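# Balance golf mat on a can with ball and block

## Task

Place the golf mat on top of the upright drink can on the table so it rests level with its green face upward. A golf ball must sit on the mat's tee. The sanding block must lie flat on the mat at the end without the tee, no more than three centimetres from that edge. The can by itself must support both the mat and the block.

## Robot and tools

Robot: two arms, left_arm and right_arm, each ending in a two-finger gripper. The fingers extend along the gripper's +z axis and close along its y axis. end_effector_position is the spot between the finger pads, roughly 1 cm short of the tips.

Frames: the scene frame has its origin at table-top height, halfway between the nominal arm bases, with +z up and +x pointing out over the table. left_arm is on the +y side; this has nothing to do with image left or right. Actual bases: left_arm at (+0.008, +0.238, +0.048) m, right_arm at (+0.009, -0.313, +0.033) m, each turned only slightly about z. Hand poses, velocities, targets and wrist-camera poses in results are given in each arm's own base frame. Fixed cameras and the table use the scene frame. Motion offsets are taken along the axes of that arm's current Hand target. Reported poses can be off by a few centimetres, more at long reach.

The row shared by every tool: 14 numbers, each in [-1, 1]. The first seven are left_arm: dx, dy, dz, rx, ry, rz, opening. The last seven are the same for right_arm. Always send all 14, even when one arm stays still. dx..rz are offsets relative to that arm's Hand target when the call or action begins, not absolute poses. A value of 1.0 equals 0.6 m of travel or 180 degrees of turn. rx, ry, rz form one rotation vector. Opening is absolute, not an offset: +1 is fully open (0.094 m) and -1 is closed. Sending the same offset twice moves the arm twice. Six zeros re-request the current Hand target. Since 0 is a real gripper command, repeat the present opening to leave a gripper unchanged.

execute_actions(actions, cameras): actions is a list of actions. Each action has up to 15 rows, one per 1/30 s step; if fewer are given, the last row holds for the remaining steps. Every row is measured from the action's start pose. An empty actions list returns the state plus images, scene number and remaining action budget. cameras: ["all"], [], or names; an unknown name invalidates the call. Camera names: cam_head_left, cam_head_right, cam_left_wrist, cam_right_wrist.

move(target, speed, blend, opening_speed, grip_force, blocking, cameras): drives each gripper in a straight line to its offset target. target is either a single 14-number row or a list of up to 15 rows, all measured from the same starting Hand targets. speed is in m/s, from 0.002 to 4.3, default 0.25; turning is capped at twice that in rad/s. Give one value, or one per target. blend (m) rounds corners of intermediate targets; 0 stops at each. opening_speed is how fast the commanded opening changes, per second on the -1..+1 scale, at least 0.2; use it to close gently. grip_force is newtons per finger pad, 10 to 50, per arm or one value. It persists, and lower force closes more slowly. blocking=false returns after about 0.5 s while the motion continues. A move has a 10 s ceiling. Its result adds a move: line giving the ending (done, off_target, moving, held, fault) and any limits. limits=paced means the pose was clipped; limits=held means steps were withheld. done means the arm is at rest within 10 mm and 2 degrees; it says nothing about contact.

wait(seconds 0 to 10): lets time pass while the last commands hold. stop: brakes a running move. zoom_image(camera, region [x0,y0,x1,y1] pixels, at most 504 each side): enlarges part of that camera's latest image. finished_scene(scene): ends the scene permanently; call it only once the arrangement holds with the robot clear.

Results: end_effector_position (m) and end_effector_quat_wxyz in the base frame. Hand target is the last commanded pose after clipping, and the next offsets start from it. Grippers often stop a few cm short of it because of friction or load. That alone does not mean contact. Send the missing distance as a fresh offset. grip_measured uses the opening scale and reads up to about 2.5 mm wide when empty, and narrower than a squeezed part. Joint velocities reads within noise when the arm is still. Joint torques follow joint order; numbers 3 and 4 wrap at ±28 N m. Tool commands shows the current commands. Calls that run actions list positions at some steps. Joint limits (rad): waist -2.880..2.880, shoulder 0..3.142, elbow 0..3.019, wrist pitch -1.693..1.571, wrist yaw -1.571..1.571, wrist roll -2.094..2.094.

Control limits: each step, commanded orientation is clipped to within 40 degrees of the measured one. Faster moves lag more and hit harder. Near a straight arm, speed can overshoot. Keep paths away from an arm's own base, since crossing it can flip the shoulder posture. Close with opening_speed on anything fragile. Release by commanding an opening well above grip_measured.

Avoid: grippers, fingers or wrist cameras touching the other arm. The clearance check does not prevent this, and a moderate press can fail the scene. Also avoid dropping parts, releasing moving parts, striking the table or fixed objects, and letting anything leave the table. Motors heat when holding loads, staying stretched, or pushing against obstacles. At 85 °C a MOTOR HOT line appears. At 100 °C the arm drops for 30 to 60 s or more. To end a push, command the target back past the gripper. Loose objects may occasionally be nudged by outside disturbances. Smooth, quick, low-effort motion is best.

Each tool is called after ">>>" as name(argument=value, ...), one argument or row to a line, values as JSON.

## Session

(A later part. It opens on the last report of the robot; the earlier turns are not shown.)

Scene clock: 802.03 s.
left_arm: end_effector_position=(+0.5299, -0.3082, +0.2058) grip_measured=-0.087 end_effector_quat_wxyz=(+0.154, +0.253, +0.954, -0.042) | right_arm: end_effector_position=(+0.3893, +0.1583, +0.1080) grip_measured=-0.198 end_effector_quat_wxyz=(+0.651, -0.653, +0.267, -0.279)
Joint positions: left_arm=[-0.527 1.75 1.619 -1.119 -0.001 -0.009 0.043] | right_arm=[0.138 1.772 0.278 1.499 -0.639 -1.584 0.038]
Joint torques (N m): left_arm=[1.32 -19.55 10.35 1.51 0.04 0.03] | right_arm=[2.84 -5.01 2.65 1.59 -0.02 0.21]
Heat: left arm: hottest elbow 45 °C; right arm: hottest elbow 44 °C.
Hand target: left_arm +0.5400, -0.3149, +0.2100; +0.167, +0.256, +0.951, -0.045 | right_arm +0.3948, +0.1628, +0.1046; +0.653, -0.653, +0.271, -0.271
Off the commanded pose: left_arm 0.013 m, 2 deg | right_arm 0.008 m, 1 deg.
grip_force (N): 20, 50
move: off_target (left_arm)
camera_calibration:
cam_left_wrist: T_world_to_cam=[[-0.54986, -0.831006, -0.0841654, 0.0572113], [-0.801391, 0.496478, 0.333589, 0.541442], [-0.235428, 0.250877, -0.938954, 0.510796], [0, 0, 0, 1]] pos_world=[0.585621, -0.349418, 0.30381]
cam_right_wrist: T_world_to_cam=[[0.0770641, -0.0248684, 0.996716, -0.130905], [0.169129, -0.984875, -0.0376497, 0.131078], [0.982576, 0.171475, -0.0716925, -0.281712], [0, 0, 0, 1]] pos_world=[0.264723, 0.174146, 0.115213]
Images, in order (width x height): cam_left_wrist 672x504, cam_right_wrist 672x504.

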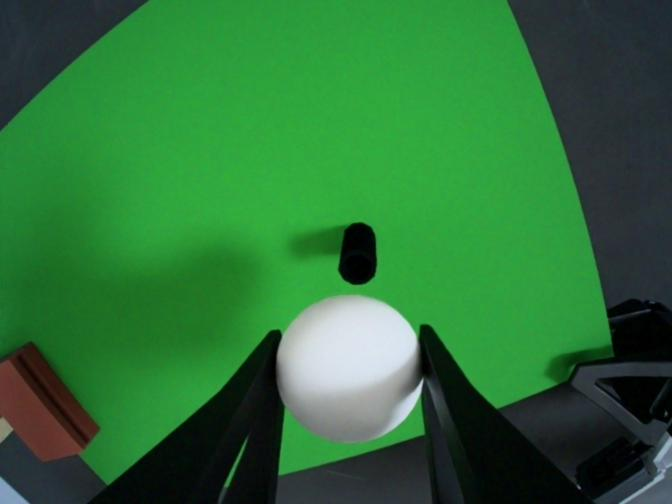

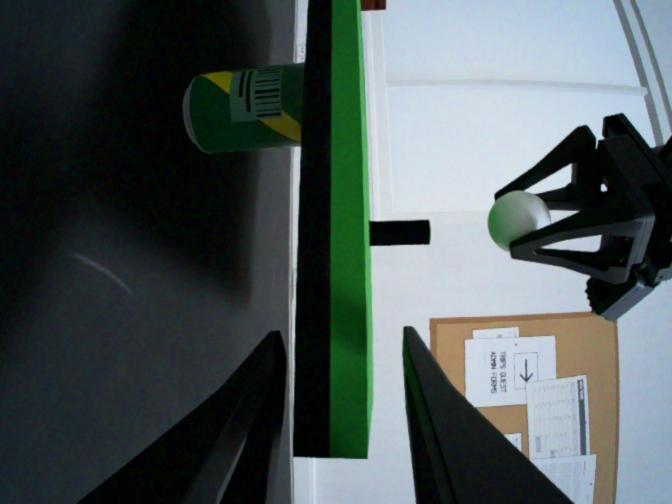

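>>> execute_actions(
  actions=[],
  cameras=["cam_left_wrist","cam_right_wrist"],
)

Scene clock: 809.30 s.
left_arm: end_effector_position=(+0.5299, -0.3083, +0.2058) grip_measured=-0.087 end_effector_quat_wxyz=(+0.154, +0.253, +0.954, -0.042) | right_arm: end_effector_position=(+0.3893, +0.1583, +0.1080) grip_measured=-0.198 end_effector_quat_wxyz=(+0.651, -0.653, +0.267, -0.279)
Joint positions: left_arm=[-0.527 1.75 1.619 -1.119 -0.001 -0.009 0.043] | right_arm=[0.138 1.772 0.278 1.499 -0.639 -1.584 0.038]
Joint velocities: within noise
Joint torques (N m): left_arm=[1.55 -19.31 10.33 1.63 0.05 0.02] | right_arm=[2.37 -4.84 2.63 1.29 -0.03 0.19]
Heat: left arm: hottest elbow 46 °C; right arm: hottest elbow 44 °C.
Hand target: left_arm +0.5401, -0.3149, +0.2100; +0.167, +0.256, +0.951, -0.045 | right_arm +0.3948, +0.1628, +0.1046; +0.653, -0.653, +0.271, -0.271
Tool commands: left_gripper/opening=-0.3 right_gripper/opening=-0.2
Off the commanded pose: left_arm 0.013 m, 2 deg | right_arm 0.008 m, 1 deg.
grip_force (N): 20, 50
camera_calibration:
cam_left_wrist: T_world_to_cam=[[-0.54986, -0.831007, -0.0841555, 0.057216], [-0.801478, 0.496574, 0.333239, 0.5416], [-0.235135, 0.250683, -0.939079, 0.510689], [0, 0, 0, 1]] pos_world=[0.585622, -0.349419, 0.30391]
cam_right_wrist: T_world_to_cam=[[0.0770641, -0.0248684, 0.996716, -0.130905], [0.169129, -0.984875, -0.0376497, 0.131078], [0.982576, 0.171475, -0.0716925, -0.281712], [0, 0, 0, 1]] pos_world=[0.264723, 0.174146, 0.115213]
Images, in order (width x height): cam_left_wrist 672x504, cam_right_wrist 672x504.

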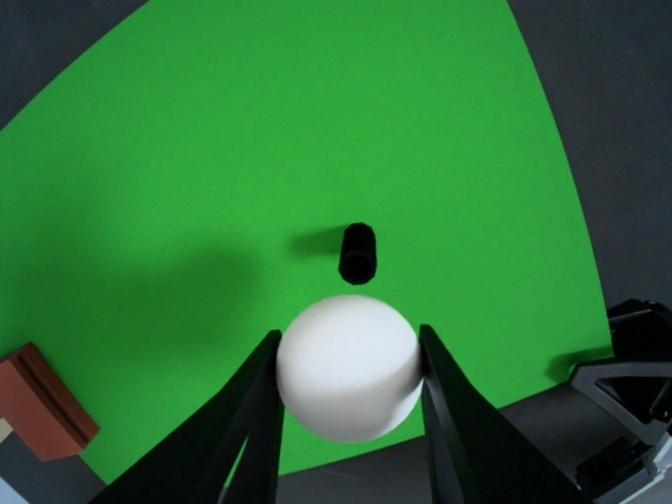

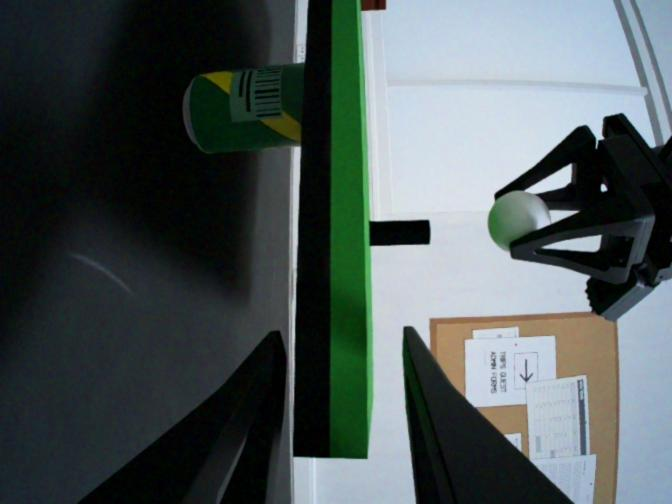

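>>> move(
  target=[0.0004,-0.0018,0.0211,0,0,0,-0.3,0,0,0,0,0,0,-0.2],
  speed=0.05,
)

Scene clock: 813.07 s.
left_arm: end_effector_position=(+0.5353, -0.3114, +0.2072) grip_measured=-0.087 end_effector_quat_wxyz=(+0.166, +0.252, +0.952, -0.045) | right_arm: end_effector_position=(+0.3893, +0.1583, +0.1080) grip_measured=-0.198 end_effector_quat_wxyz=(+0.651, -0.653, +0.267, -0.279)
Joint positions: left_arm=[-0.527 1.751 1.619 -1.093 -0.001 -0.009 0.043] | right_arm=[0.138 1.772 0.278 1.499 -0.639 -1.584 0.038]
Joint torques (N m): left_arm=[1.08 -18.26 9.47 1.74 0.01 0.01] | right_arm=[2.26 -4.89 2.65 1.42 -0.01 0.19]
Heat: left arm: hottest elbow 46 °C; right arm: hottest elbow 44 °C.
Hand target: left_arm +0.5431, -0.3179, +0.1980; +0.167, +0.256, +0.951, -0.045 | right_arm +0.3948, +0.1628, +0.1046; +0.653, -0.653, +0.271, -0.271
Off the commanded pose: left_arm 0.014 m, 0 deg | right_arm 0.008 m, 1 deg.
grip_force (N): 20, 50
move: off_target (left_arm)

>>> move(
  target=[0.0155,-0.0005,0.021,0,0,0,-0.3,0,0,0,0,0,0,-0.2],
  speed=0.05,
  cameras=["cam_left_wrist","cam_right_wrist"],
)

Scene clock: 815.27 s.
left_arm: end_effector_position=(+0.5373, -0.3126, +0.1990) grip_measured=-0.087 end_effector_quat_wxyz=(+0.174, +0.252, +0.951, -0.047) | right_arm: end_effector_position=(+0.3893, +0.1583, +0.1080) grip_measured=-0.198 end_effector_quat_wxyz=(+0.651, -0.653, +0.267, -0.279)
Joint positions: left_arm=[-0.527 1.751 1.594 -1.052 -0.001 -0.009 0.043] | right_arm=[0.138 1.772 0.278 1.499 -0.639 -1.584 0.038]
Joint torques (N m): left_arm=[1.03 -19.14 7.94 1.78 0 0] | right_arm=[1.96 -5.36 2.85 1.37 0.02 0.23]
Heat: left arm: hottest elbow 46 °C; right arm: hottest elbow 44 °C.
Hand target: left_arm +0.5390, -0.3159, +0.1830; +0.167, +0.256, +0.951, -0.045 | right_arm +0.3948, +0.1628, +0.1046; +0.653, -0.653, +0.271, -0.271
Off the commanded pose: left_arm 0.016 m, 1 deg | right_arm 0.008 m, 1 deg.
grip_force (N): 20, 50
move: off_target (left_arm)
camera_calibration:
cam_left_wrist: T_world_to_cam=[[-0.546863, -0.832749, -0.0864292, 0.0554116], [-0.812476, 0.502951, 0.294827, 0.567538], [-0.202047, 0.231451, -0.951634, 0.485861], [0, 0, 0, 1]] pos_world=[0.589581, -0.351753, 0.299826]
cam_right_wrist: T_world_to_cam=[[0.0770641, -0.0248684, 0.996716, -0.130905], [0.169129, -0.984875, -0.0376497, 0.131078], [0.982576, 0.171475, -0.0716925, -0.281712], [0, 0, 0, 1]] pos_world=[0.264723, 0.174146, 0.115213]
Images, in order (width x height): cam_left_wrist 672x504, cam_right_wrist 672x504.

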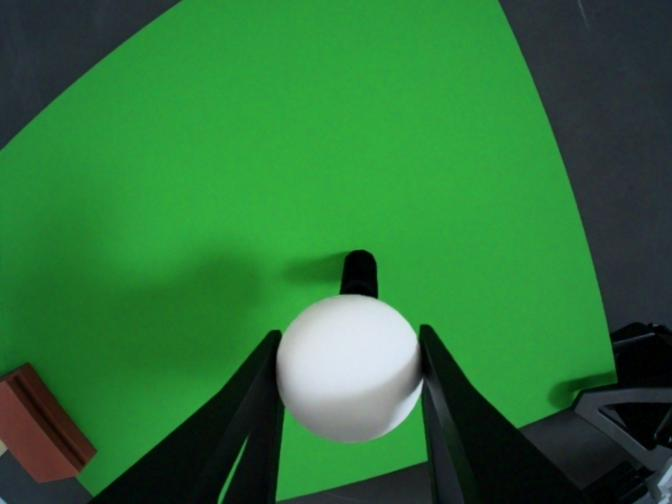

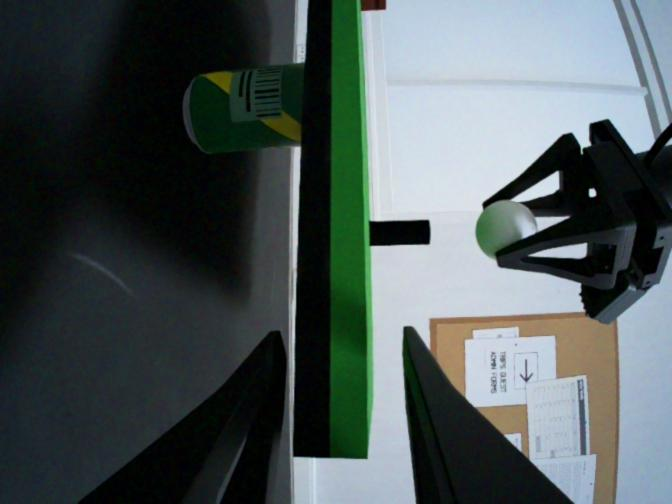

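>>> move(
  target=[0.0133,-0.0008,0.0182,0,0,0,-0.3,0,0,0,0,0,0,-0.2],
  speed=0.05,
  cameras=["cam_left_wrist","cam_right_wrist"],
)

Scene clock: 817.33 s.
left_arm: end_effector_position=(+0.5350, -0.3112, +0.1850) grip_measured=-0.087 end_effector_quat_wxyz=(+0.173, +0.252, +0.951, -0.047) | right_arm: end_effector_position=(+0.3893, +0.1583, +0.1080) grip_measured=-0.198 end_effector_quat_wxyz=(+0.651, -0.653, +0.267, -0.279)
Joint positions: left_arm=[-0.527 1.751 1.557 -1.016 -0.001 -0.009 0.043] | right_arm=[0.138 1.772 0.278 1.499 -0.639 -1.584 0.038]
Joint torques (N m): left_arm=[1.14 -18.67 7.87 1.77 -0.01 -0.01] | right_arm=[2.67 -4.95 2.8 1.4 0.01 0.21]
Heat: left arm: hottest elbow 46 °C; right arm: hottest elbow 44 °C.
Hand target: left_arm +0.5356, -0.3144, +0.1702; +0.167, +0.256, +0.951, -0.045 | right_arm +0.3948, +0.1628, +0.1046; +0.653, -0.653, +0.271, -0.271
Off the commanded pose: left_arm 0.015 m, 1 deg | right_arm 0.008 m, 1 deg.
grip_force (N): 20, 50
move: off_target (left_arm)
camera_calibration:
cam_left_wrist: T_world_to_cam=[[-0.546945, -0.832694, -0.0864345, 0.0540865], [-0.812199, 0.502768, 0.295901, 0.568637], [-0.202939, 0.232044, -0.9513, 0.472312], [0, 0, 0, 1]] pos_world=[0.587279, -0.350452, 0.285725]
cam_right_wrist: T_world_to_cam=[[0.0770641, -0.0248684, 0.996716, -0.130905], [0.169129, -0.984875, -0.0376497, 0.131078], [0.982576, 0.171475, -0.0716925, -0.281712], [0, 0, 0, 1]] pos_world=[0.264723, 0.174146, 0.115213]
Images, in order (width x height): cam_left_wrist 672x504, cam_right_wrist 672x504.

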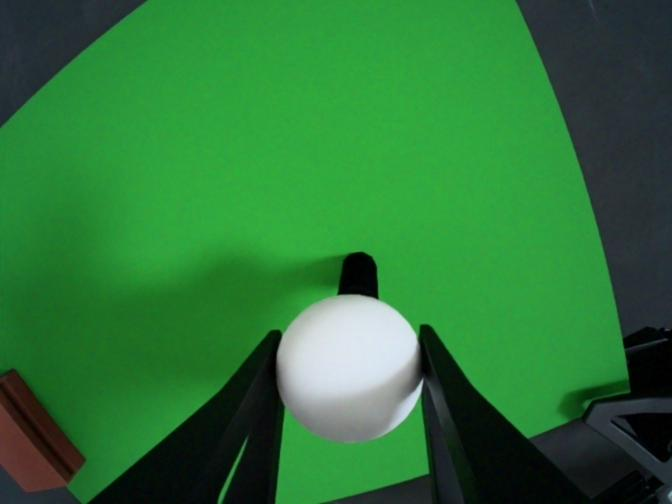

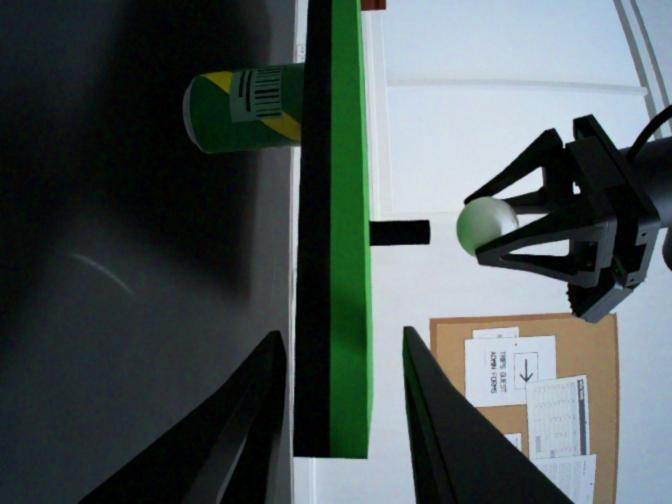

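>>> execute_actions(
  actions=[],
  cameras=["cam_head_left","cam_head_right"],
)

>>> zoom_image(
  camera="cam_head_left",
  region=[520, 180, 720, 292],
)

>>> zoom_image(
  camera="cam_head_right",
  region=[420, 160, 620, 272],
)

Scene clock: 823.73 s.
left_arm: end_effector_position=(+0.5350, -0.3112, +0.1850) grip_measured=-0.087 end_effector_quat_wxyz=(+0.173, +0.252, +0.951, -0.047) | right_arm: end_effector_position=(+0.3893, +0.1583, +0.1080) grip_measured=-0.198 end_effector_quat_wxyz=(+0.651, -0.653, +0.267, -0.279)
Joint positions: left_arm=[-0.527 1.751 1.557 -1.016 -0.001 -0.009 0.043] | right_arm=[0.138 1.772 0.278 1.499 -0.639 -1.584 0.038]
Joint velocities: within noise
Joint torques (N m): left_arm=[0.85 -18.9 7.88 1.73 -0.02 -0.01] | right_arm=[2.37 -5.19 2.7 1.62 0.01 0.21]
Heat: left arm: hottest elbow 46 °C; right arm: hottest elbow 44 °C.
Hand target: left_arm +0.5356, -0.3144, +0.1702; +0.167, +0.256, +0.951, -0.045 | right_arm +0.3948, +0.1628, +0.1046; +0.653, -0.653, +0.271, -0.271
Tool commands: left_gripper/opening=-0.3 right_gripper/opening=-0.2
Off the commanded pose: left_arm 0.015 m, 1 deg | right_arm 0.008 m, 1 deg.
grip_force (N): 20, 50
Images, in order (width x height): cam_head_left 896x504, cam_head_right 896x504.

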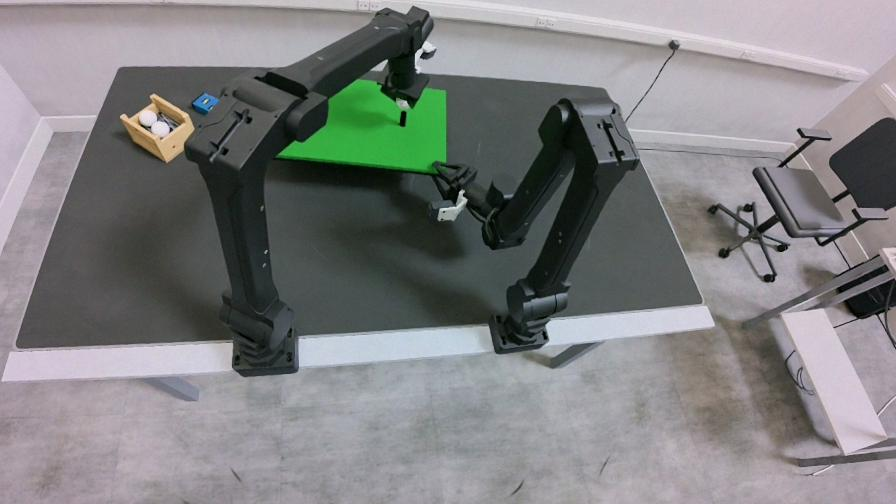

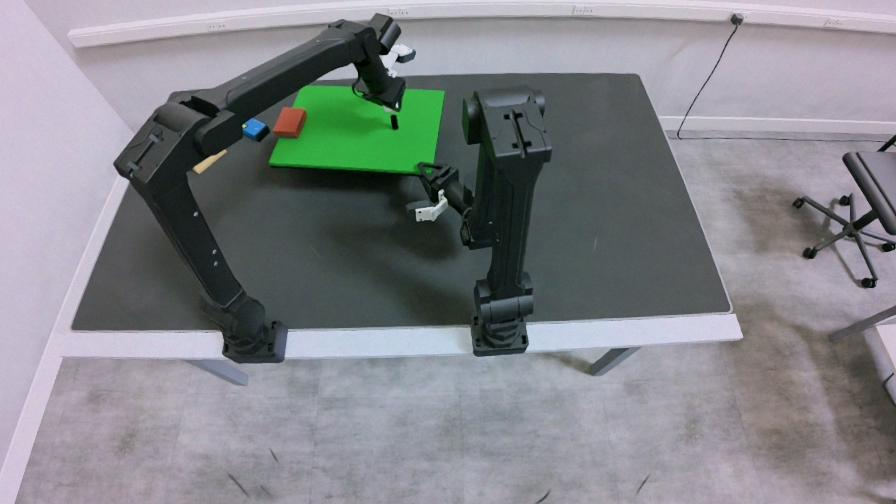

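Scaled by 2.520.

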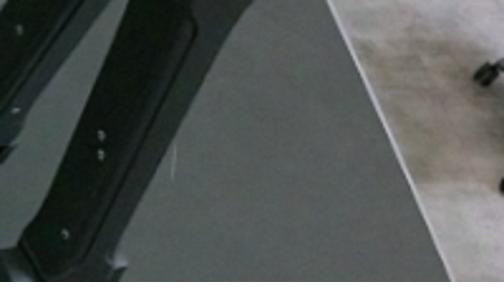

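Scaled by 2.520.

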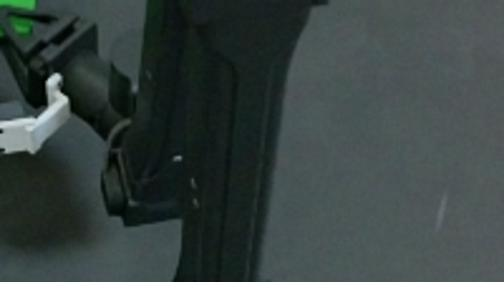

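>>> execute_actions(
  actions=[],
  cameras=["cam_head_left","cam_head_right"],
)

>>> zoom_image(
  camera="cam_head_left",
  region=[360, 70, 460, 170],
)

>>> zoom_image(
  camera="cam_head_right",
  region=[340, 60, 440, 160],
)

Scene clock: 824.77 s.
left_arm: end_effector_position=(+0.5350, -0.3112, +0.1850) grip_measured=-0.087 end_effector_quat_wxyz=(+0.173, +0.252, +0.951, -0.047) | right_arm: end_effector_position=(+0.3893, +0.1583, +0.1080) grip_measured=-0.198 end_effector_quat_wxyz=(+0.651, -0.653, +0.267, -0.279)
Joint positions: left_arm=[-0.527 1.751 1.557 -1.016 -0.001 -0.009 0.043] | right_arm=[0.138 1.772 0.278 1.499 -0.639 -1.584 0.038]
Joint velocities: within noise
Joint torques (N m): left_arm=[1.49 -18.67 7.8 1.73 0.01 -0.01] | right_arm=[1.49 -4.78 2.8 1.35 0.04 0.23]
Heat: left arm: hottest elbow 46 °C; right arm: hottest elbow 44 °C.
Hand target: left_arm +0.5356, -0.3144, +0.1702; +0.167, +0.256, +0.951, -0.045 | right_arm +0.3948, +0.1628, +0.1046; +0.653, -0.653, +0.271, -0.271
Tool commands: left_gripper/opening=-0.3 right_gripper/opening=-0.2
Off the commanded pose: left_arm 0.015 m, 1 deg | right_arm 0.008 m, 1 deg.
grip_force (N): 20, 50
Images, in order (width x height): cam_head_left 896x504, cam_head_right 896x504.

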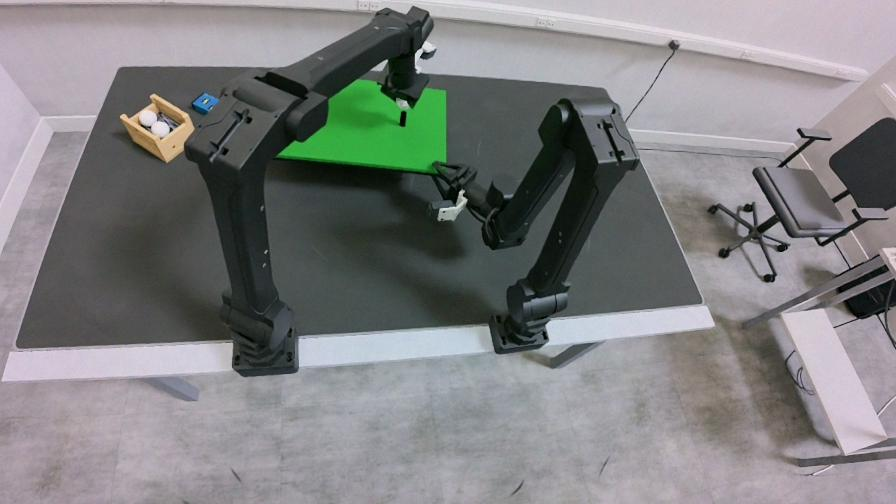

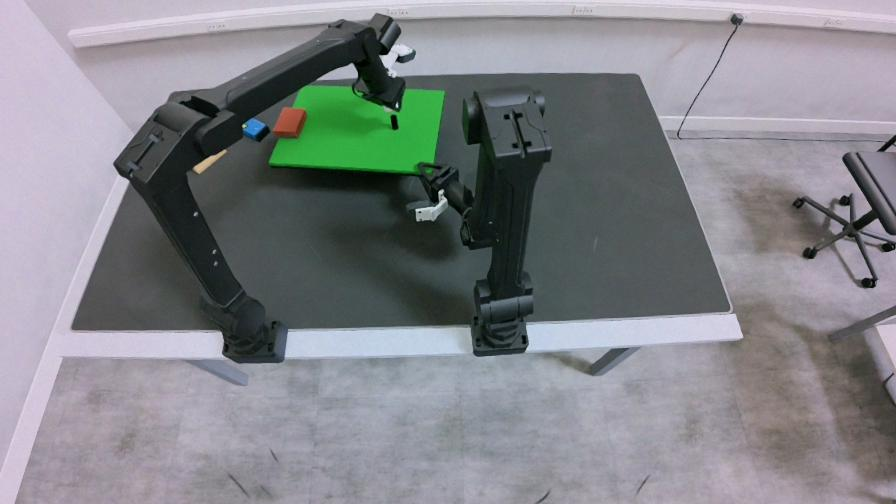

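Scaled by 5.040.

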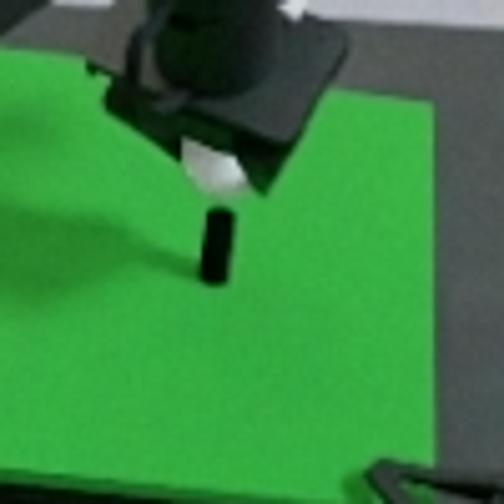

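Scaled by 5.040.

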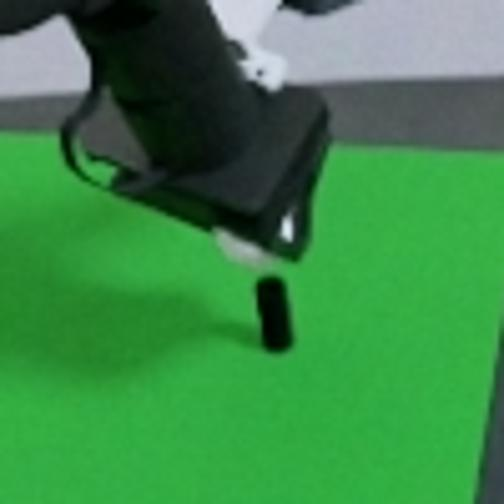

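>>> move(
  target=[-0.0015,-0.001,0.02,0,0,0,-0.3,0,0,0,0,0,0,-0.2],
  speed=0.05,
  cameras=["cam_left_wrist","cam_right_wrist"],
)

Scene clock: 831.10 s.
left_arm: end_effector_position=(+0.5387, -0.3134, +0.1770) grip_measured=-0.087 end_effector_quat_wxyz=(+0.175, +0.252, +0.951, -0.047) | right_arm: end_effector_position=(+0.3893, +0.1583, +0.1080) grip_measured=-0.198 end_effector_quat_wxyz=(+0.651, -0.653, +0.267, -0.279)
Joint positions: left_arm=[-0.527 1.764 1.552 -0.994 -0.001 -0.009 0.043] | right_arm=[0.138 1.772 0.278 1.499 -0.639 -1.584 0.038]
Joint torques (N m): left_arm=[0.79 -18.08 7.94 1.81 0 -0.02] | right_arm=[2.14 -4.48 2.74 1.36 0.07 0.25]
Heat: left arm: hottest elbow 46 °C; right arm: hottest elbow 43 °C.
Hand target: left_arm +0.5395, -0.3174, +0.1592; +0.167, +0.256, +0.951, -0.045 | right_arm +0.3948, +0.1628, +0.1046; +0.653, -0.653, +0.271, -0.271
Off the commanded pose: left_arm 0.018 m, 1 deg | right_arm 0.008 m, 1 deg.
grip_force (N): 20, 50
move: off_target (left_arm)
camera_calibration:
cam_left_wrist: T_world_to_cam=[[-0.546643, -0.832873, -0.0866324, 0.0534579], [-0.813243, 0.503392, 0.291945, 0.576493], [-0.199543, 0.230043, -0.952503, 0.463726], [0, 0, 0, 1]] pos_world=[0.590585, -0.352355, 0.278027]
cam_right_wrist: T_world_to_cam=[[0.0770641, -0.0248684, 0.996716, -0.130905], [0.169129, -0.984875, -0.0376497, 0.131078], [0.982576, 0.171475, -0.0716925, -0.281712], [0, 0, 0, 1]] pos_world=[0.264723, 0.174146, 0.115213]
Images, in order (width x height): cam_left_wrist 672x504, cam_right_wrist 672x504.

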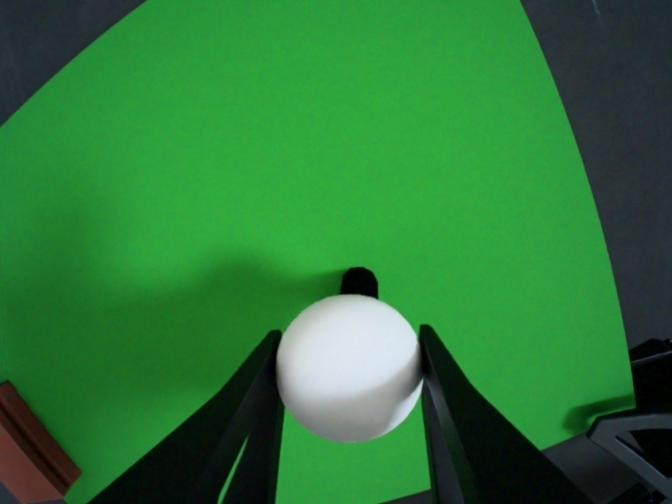

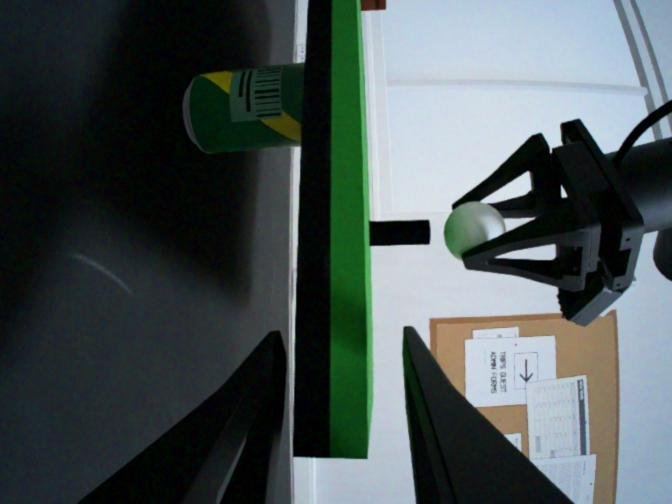

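>>> execute_actions(
  actions=[],
  cameras=["cam_head_left","cam_head_right"],
)

>>> zoom_image(
  camera="cam_head_left",
  region=[380, 80, 430, 130],
)

>>> zoom_image(
  camera="cam_head_right",
  region=[370, 85, 420, 135],
)

Scene clock: 832.67 s.
left_arm: end_effector_position=(+0.5387, -0.3134, +0.1770) grip_measured=-0.087 end_effector_quat_wxyz=(+0.175, +0.252, +0.951, -0.047) | right_arm: end_effector_position=(+0.3893, +0.1583, +0.1080) grip_measured=-0.198 end_effector_quat_wxyz=(+0.651, -0.653, +0.267, -0.279)
Joint positions: left_arm=[-0.527 1.764 1.552 -0.994 -0.001 -0.009 0.043] | right_arm=[0.138 1.772 0.278 1.499 -0.639 -1.584 0.038]
Joint velocities: within noise
Joint torques (N m): left_arm=[1.2 -18.67 7.9 1.74 -0.02 -0.01] | right_arm=[1.85 -5.6 2.78 1.25 0.04 0.26]
Heat: left arm: hottest elbow 46 °C; right arm: hottest elbow 43 °C.
Hand target: left_arm +0.5395, -0.3174, +0.1592; +0.167, +0.256, +0.951, -0.045 | right_arm +0.3948, +0.1628, +0.1046; +0.653, -0.653, +0.271, -0.271
Tool commands: left_gripper/opening=-0.3 right_gripper/opening=-0.2
Off the commanded pose: left_arm 0.018 m, 1 deg | right_arm 0.008 m, 1 deg.
grip_force (N): 20, 50
Images, in order (width x height): cam_head_left 896x504, cam_head_right 896x504.

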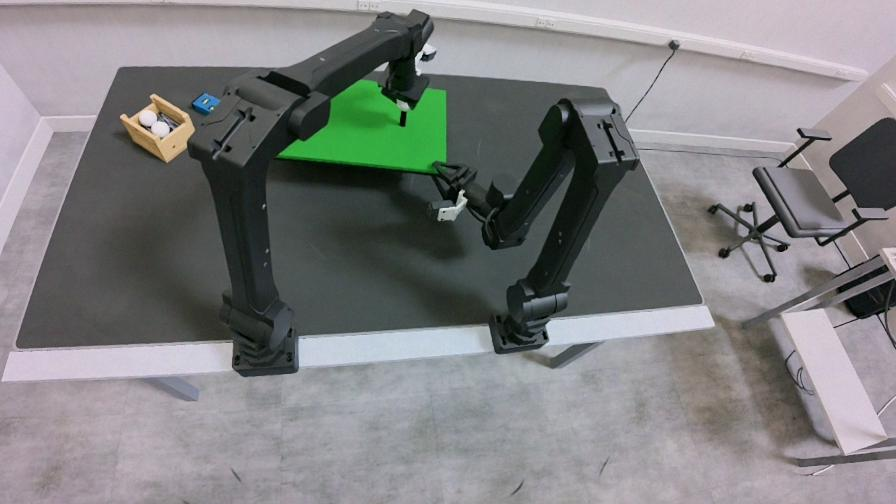

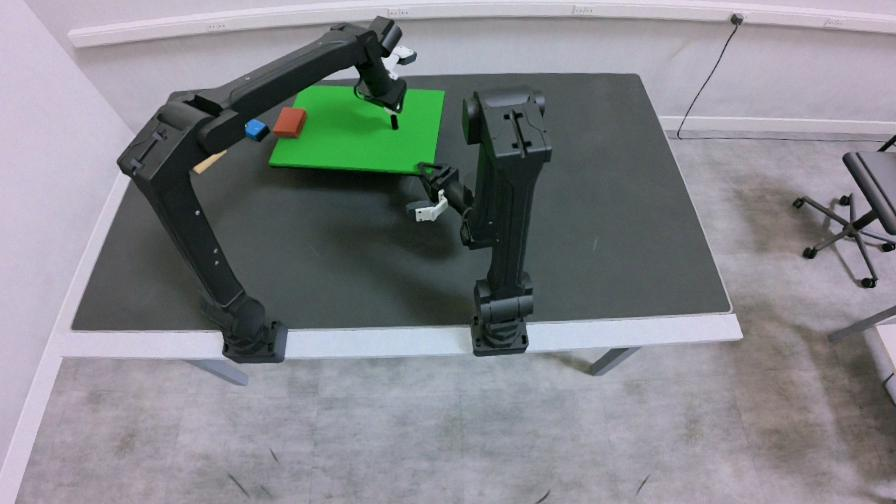

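Scaled by 10.080.

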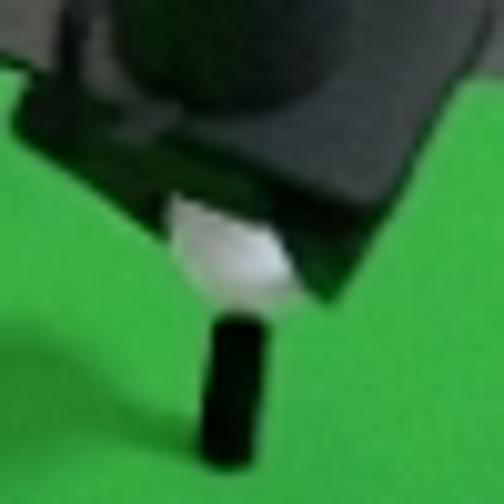

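Scaled by 10.080.

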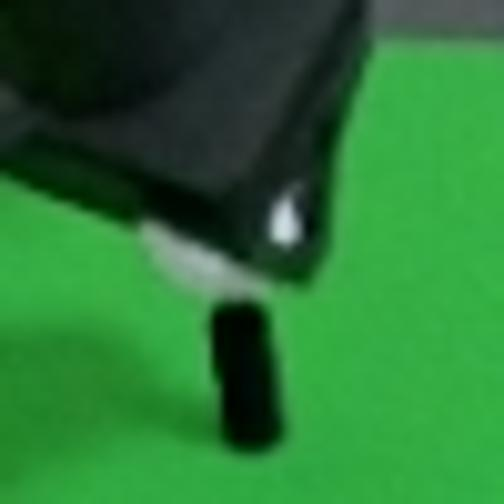

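>>> move(
  target=[0.0058,-0.0027,0.0121,0,0,0,-0.3,0,0,0,0,0,0,-0.2],
  speed=0.04,
  cameras=["cam_left_wrist","cam_right_wrist"],
)

Scene clock: 839.30 s.
left_arm: end_effector_position=(+0.5384, -0.3132, +0.1705) grip_measured=-0.087 end_effector_quat_wxyz=(+0.176, +0.252, +0.950, -0.048) | right_arm: end_effector_position=(+0.3893, +0.1583, +0.1080) grip_measured=-0.198 end_effector_quat_wxyz=(+0.651, -0.653, +0.267, -0.279)
Joint positions: left_arm=[-0.527 1.766 1.536 -0.974 -0.001 -0.009 0.043] | right_arm=[0.138 1.772 0.278 1.499 -0.639 -1.584 0.038]
Joint torques (N m): left_arm=[0.67 -18.14 7.82 1.7 -0.08 -0.05] | right_arm=[2.2 -5.3 2.77 1.37 0.02 0.28]
Heat: left arm: hottest elbow 45 °C; right arm: hottest elbow 43 °C.
Hand target: left_arm +0.5380, -0.3183, +0.1511; +0.167, +0.256, +0.951, -0.045 | right_arm +0.3948, +0.1628, +0.1046; +0.653, -0.653, +0.271, -0.271
Off the commanded pose: left_arm 0.020 m, 1 deg | right_arm 0.008 m, 1 deg.
grip_force (N): 20, 50
move: off_target (left_arm)
camera_calibration:
cam_left_wrist: T_world_to_cam=[[-0.54643, -0.832998, -0.0867661, 0.0527466], [-0.813919, 0.50377, 0.289399, 0.579032], [-0.197358, 0.228757, -0.953268, 0.455929], [0, 0, 0, 1]] pos_world=[0.590089, -0.352058, 0.271628]
cam_right_wrist: T_world_to_cam=[[0.0770641, -0.0248684, 0.996716, -0.130905], [0.169129, -0.984875, -0.0376497, 0.131078], [0.982576, 0.171475, -0.0716925, -0.281712], [0, 0, 0, 1]] pos_world=[0.264723, 0.174146, 0.115213]
Images, in order (width x height): cam_left_wrist 672x504, cam_right_wrist 672x504.

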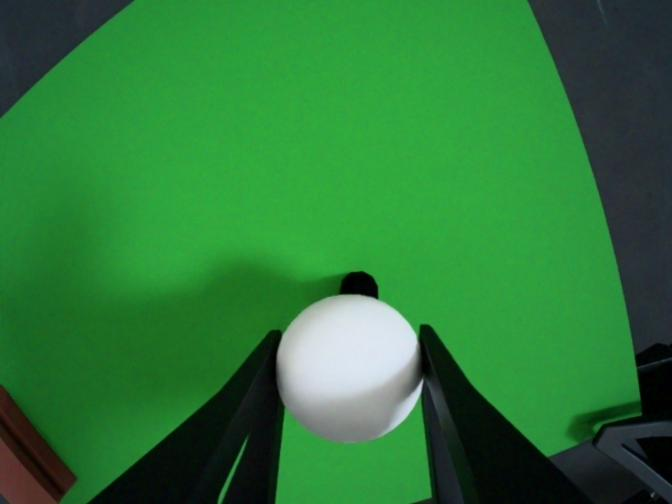

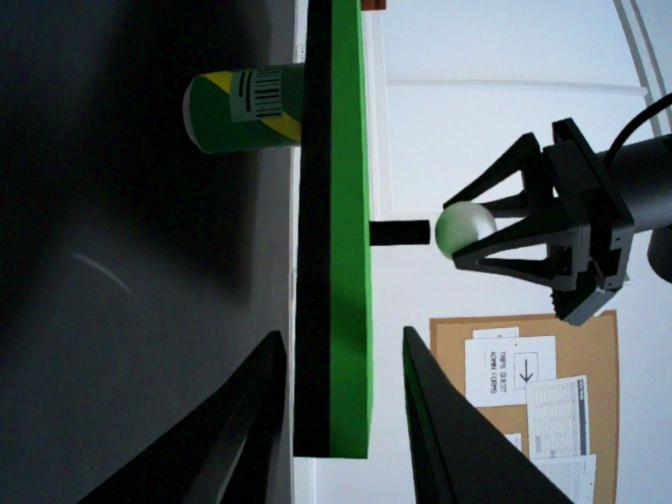

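>>> move(
  target=[0.0073,-0.0028,0.0079,0,0,0,-0.3,0,0,0,0,0,0,-0.2],
  speed=0.03,
  cameras=["cam_left_wrist","cam_right_wrist"],
)

>>> zoom_image(
  camera="cam_right_wrist",
  region=[360, 180, 520, 290],
)

Scene clock: 844.20 s.
left_arm: end_effector_position=(+0.5366, -0.3142, +0.1648) grip_measured=-0.087 end_effector_quat_wxyz=(+0.177, +0.253, +0.950, -0.048) | right_arm: end_effector_position=(+0.3893, +0.1583, +0.1080) grip_measured=-0.198 end_effector_quat_wxyz=(+0.651, -0.653, +0.267, -0.279)
Joint positions: left_arm=[-0.53 1.766 1.521 -0.957 -0.002 -0.009 0.043] | right_arm=[0.138 1.772 0.278 1.499 -0.639 -1.584 0.038]
Joint torques (N m): left_arm=[0.79 -18.55 7.61 1.78 -0.07 -0.07] | right_arm=[2.49 -5.66 2.74 1.48 0.02 0.24]
Heat: left arm: hottest elbow 45 °C; right arm: hottest elbow 43 °C.
Hand target: left_arm +0.5350, -0.3185, +0.1452; +0.167, +0.256, +0.951, -0.045 | right_arm +0.3948, +0.1628, +0.1046; +0.653, -0.653, +0.271, -0.271
Off the commanded pose: left_arm 0.020 m, 1 deg | right_arm 0.008 m, 1 deg.
grip_force (N): 20, 50
move: off_target (left_arm)
camera_calibration:
cam_left_wrist: T_world_to_cam=[[-0.548631, -0.831463, -0.0875993, 0.0522555], [-0.812998, 0.506116, 0.287892, 0.580187], [-0.195036, 0.229164, -0.953648, 0.449308], [0, 0, 0, 1]] pos_world=[0.587991, -0.353159, 0.266029]
cam_right_wrist: T_world_to_cam=[[0.0770641, -0.0248684, 0.996716, -0.130905], [0.169129, -0.984875, -0.0376497, 0.131078], [0.982576, 0.171475, -0.0716925, -0.281712], [0, 0, 0, 1]] pos_world=[0.264723, 0.174146, 0.115213]
Images, in order (width x height): cam_left_wrist 672x504, cam_right_wrist 672x504.

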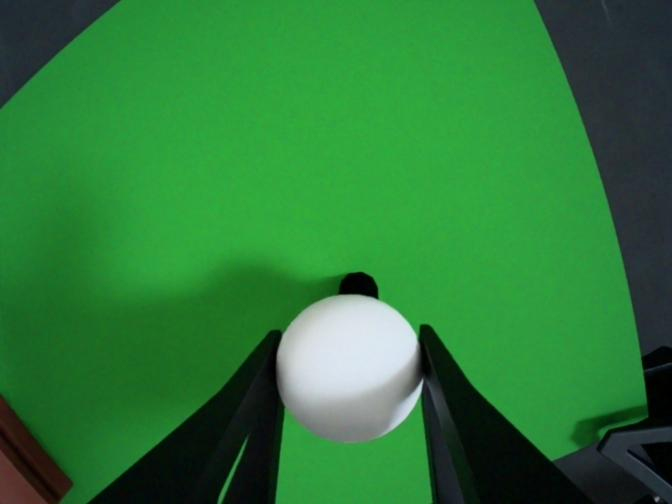

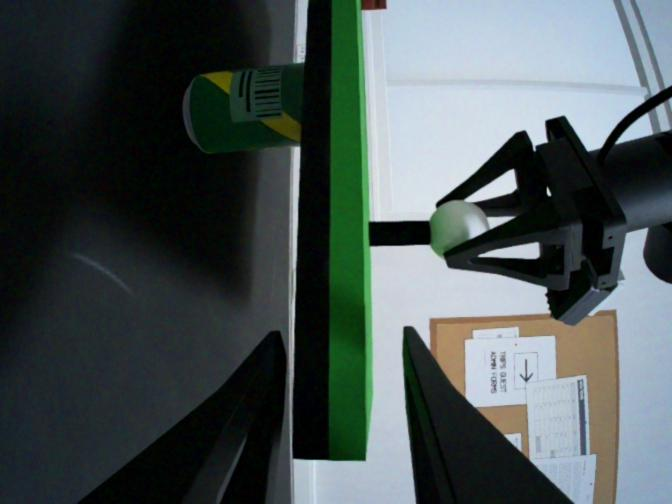

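Scaled by 3.150 from the camera's 672x504 image, which has a finer 960x720 frame.

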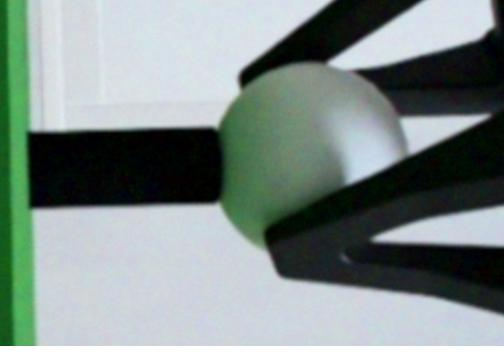

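>>> move(
  target=[-0.0085,-0.0040,-0.0155,0,0,0,-0.3,0,0,0,0,0,0,-0.2],
  speed=0.03,
  cameras=["cam_left_wrist","cam_right_wrist"],
)

>>> zoom_image(
  camera="cam_right_wrist",
  region=[360, 180, 520, 290],
)

Scene clock: 847.53 s.
left_arm: end_effector_position=(+0.5365, -0.3144, +0.1648) grip_measured=-0.087 end_effector_quat_wxyz=(+0.177, +0.253, +0.950, -0.046) | right_arm: end_effector_position=(+0.3893, +0.1583, +0.1080) grip_measured=-0.198 end_effector_quat_wxyz=(+0.651, -0.653, +0.267, -0.279)
Joint positions: left_arm=[-0.531 1.766 1.521 -0.957 -0.005 -0.009 0.043] | right_arm=[0.138 1.772 0.278 1.499 -0.639 -1.584 0.038]
Joint torques (N m): left_arm=[0.5 -18.55 9.35 0.62 -0.03 -0.11] | right_arm=[1.9 -6.07 2.66 1.4 0.05 0.23]
Heat: left arm: hottest elbow 45 °C; right arm: hottest elbow 43 °C.
Hand target: left_arm +0.5352, -0.3213, +0.1557; +0.167, +0.256, +0.951, -0.045 | right_arm +0.3948, +0.1628, +0.1046; +0.653, -0.653, +0.271, -0.271
Off the commanded pose: left_arm 0.012 m, 1 deg | right_arm 0.008 m, 1 deg.
grip_force (N): 20, 50
move: off_target (left_arm)
camera_calibration:
cam_left_wrist: T_world_to_cam=[[-0.548215, -0.831457, -0.090222, 0.0522729], [-0.813561, 0.505169, 0.287963, 0.580204], [-0.193851, 0.231266, -0.953382, 0.449336], [0, 0, 0, 1]] pos_world=[0.587793, -0.353555, 0.266028]
cam_right_wrist: T_world_to_cam=[[0.0770641, -0.0248684, 0.996716, -0.130905], [0.169129, -0.984875, -0.0376497, 0.131078], [0.982576, 0.171475, -0.0716925, -0.281712], [0, 0, 0, 1]] pos_world=[0.264723, 0.174146, 0.115213]
Images, in order (width x height): cam_left_wrist 672x504, cam_right_wrist 672x504.

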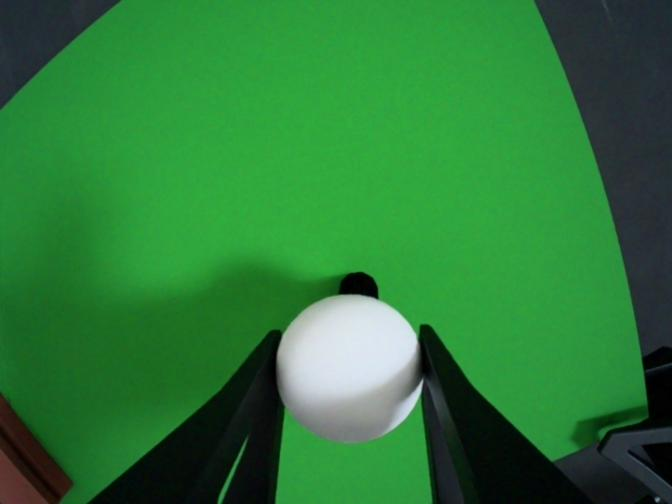

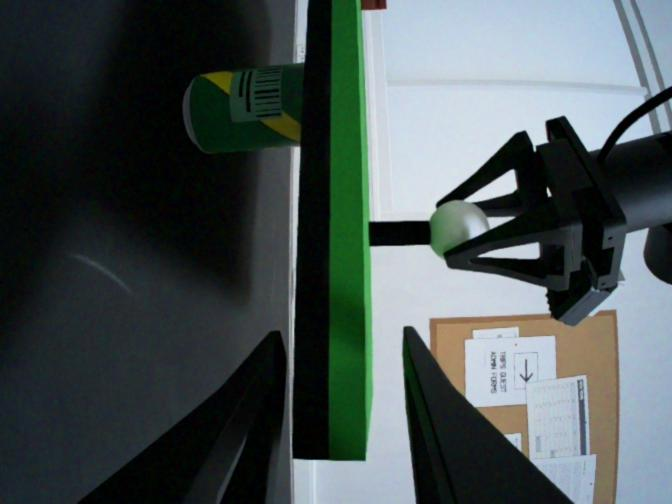

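Scaled by 3.150 from the camera's 672x504 image, which has a finer 960x720 frame.

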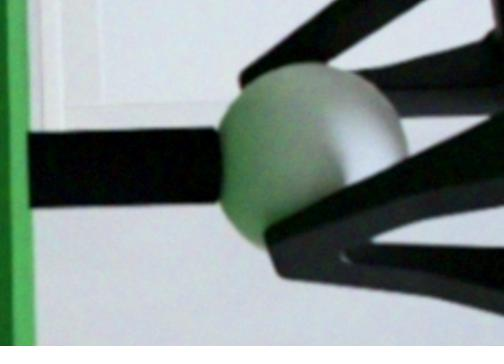

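>>> move(
  target=[-0.0075,-0.0029,-0.0185,0,0,0,-0.3,0,0,0,0,0,0,-0.2],
  speed=0.04,
  cameras=["cam_left_wrist","cam_right_wrist"],
)

>>> zoom_image(
  camera="cam_right_wrist",
  region=[360, 180, 520, 290],
)

Scene clock: 849.80 s.
left_arm: end_effector_position=(+0.5306, -0.3141, +0.1629) grip_measured=-0.087 end_effector_quat_wxyz=(+0.167, +0.255, +0.951, -0.044) | right_arm: end_effector_position=(+0.3893, +0.1583, +0.1080) grip_measured=-0.198 end_effector_quat_wxyz=(+0.651, -0.653, +0.267, -0.279)
Joint positions: left_arm=[-0.535 1.766 1.521 -0.979 -0.006 -0.01 0.043] | right_arm=[0.138 1.772 0.278 1.499 -0.639 -1.584 0.038]
Joint torques (N m): left_arm=[0.32 -18.9 10.95 0.27 -0.04 -0.13] | right_arm=[1.96 -5.25 2.77 1.35 -0.01 0.22]
Heat: left arm: hottest elbow 45 °C; right arm: hottest elbow 43 °C.
Hand target: left_arm +0.5348, -0.3231, +0.1677; +0.167, +0.256, +0.951, -0.045 | right_arm +0.3948, +0.1628, +0.1046; +0.653, -0.653, +0.271, -0.271
Off the commanded pose: left_arm 0.011 m, 0 deg | right_arm 0.008 m, 1 deg.
grip_force (N): 20, 50
move: off_target (left_arm)
camera_calibration:
cam_left_wrist: T_world_to_cam=[[-0.552771, -0.82856, -0.0890606, 0.0522367], [-0.806058, 0.504498, 0.309437, 0.568194], [-0.211456, 0.242836, -0.94674, 0.45819], [0, 0, 0, 1]] pos_world=[0.583759, -0.354637, 0.262619]
cam_right_wrist: T_world_to_cam=[[0.0770641, -0.0248684, 0.996716, -0.130905], [0.169129, -0.984875, -0.0376497, 0.131078], [0.982576, 0.171475, -0.0716925, -0.281712], [0, 0, 0, 1]] pos_world=[0.264723, 0.174146, 0.115213]
Images, in order (width x height): cam_left_wrist 672x504, cam_right_wrist 672x504.

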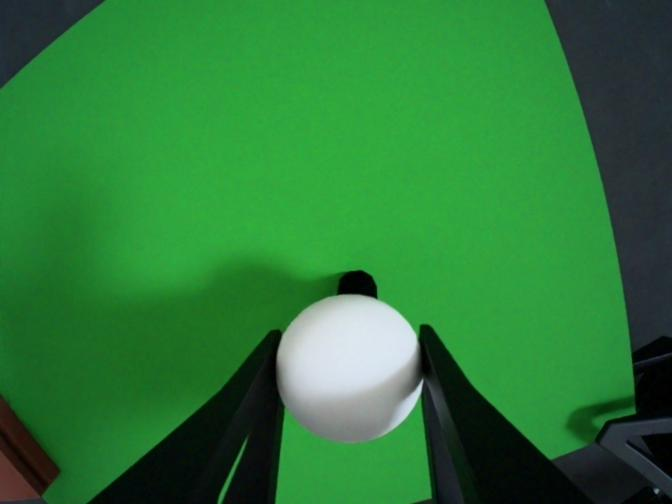

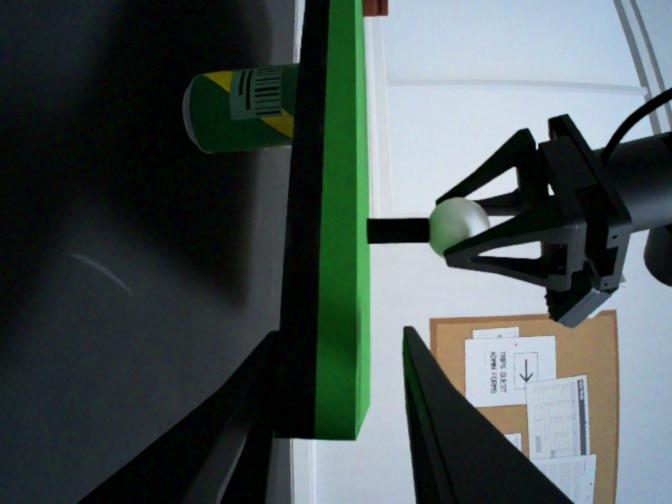

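Scaled by 3.150 from the camera's 672x504 image, which has a finer 960x720 frame.

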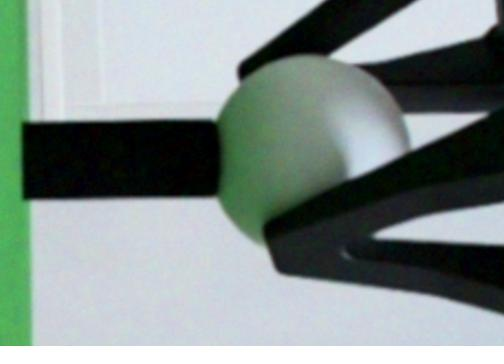

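>>> move(
  target=[-0.0156,0.0033,-0.0262,0,0,0,-0.3,0,0,0,0,0,0,-0.2],
  speed=0.05,
  cameras=["cam_left_wrist","cam_right_wrist"],
)

Scene clock: 853.00 s.
left_arm: end_effector_position=(+0.5271, -0.3120, +0.1701) grip_measured=-0.087 end_effector_quat_wxyz=(+0.154, +0.256, +0.954, -0.040) | right_arm: end_effector_position=(+0.3893, +0.1583, +0.1080) grip_measured=-0.198 end_effector_quat_wxyz=(+0.651, -0.653, +0.267, -0.279)
Joint positions: left_arm=[-0.535 1.766 1.546 -1.031 -0.006 -0.011 0.043] | right_arm=[0.138 1.772 0.278 1.499 -0.639 -1.584 0.038]
Joint torques (N m): left_arm=[0.91 -19.43 12.52 0.44 0.03 -0.09] | right_arm=[2.55 -4.78 2.47 1.24 0.05 0.26]
Heat: left arm: hottest elbow 45 °C; right arm: hottest elbow 43 °C.
Hand target: left_arm +0.5388, -0.3230, +0.1856; +0.167, +0.255, +0.951, -0.045 | right_arm +0.3948, +0.1628, +0.1046; +0.653, -0.653, +0.271, -0.271
Off the commanded pose: left_arm 0.022 m, 2 deg | right_arm 0.008 m, 1 deg.
grip_force (N): 20, 50
move: off_target (left_arm)
camera_calibration:
cam_left_wrist: T_world_to_cam=[[-0.554479, -0.827586, -0.0874937, 0.0536331], [-0.79883, 0.499823, 0.334735, 0.552467], [-0.233291, 0.255496, -0.938242, 0.477752], [0, 0, 0, 1]] pos_world=[0.582521, -0.353814, 0.268009]
cam_right_wrist: T_world_to_cam=[[0.0770641, -0.0248684, 0.996716, -0.130905], [0.169129, -0.984875, -0.0376497, 0.131078], [0.982576, 0.171475, -0.0716925, -0.281712], [0, 0, 0, 1]] pos_world=[0.264723, 0.174146, 0.115213]
Images, in order (width x height): cam_left_wrist 672x504, cam_right_wrist 672x504.

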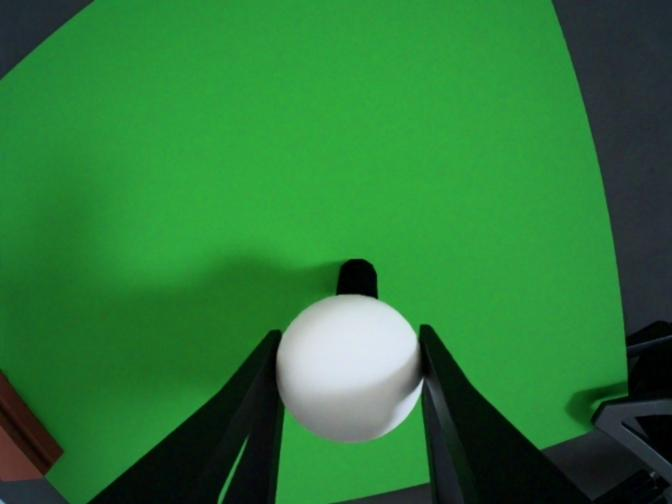

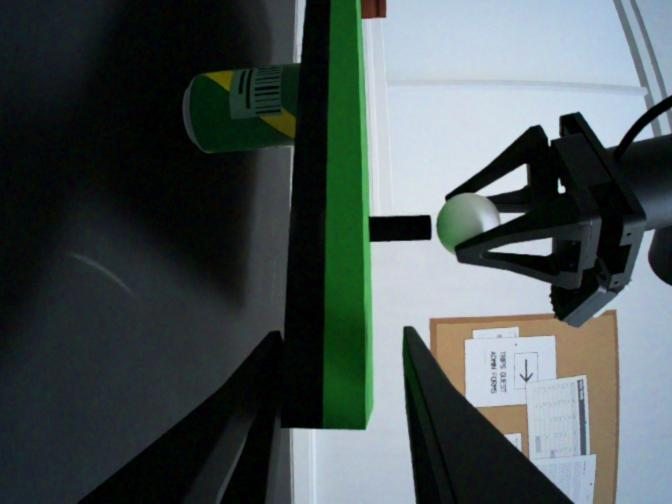

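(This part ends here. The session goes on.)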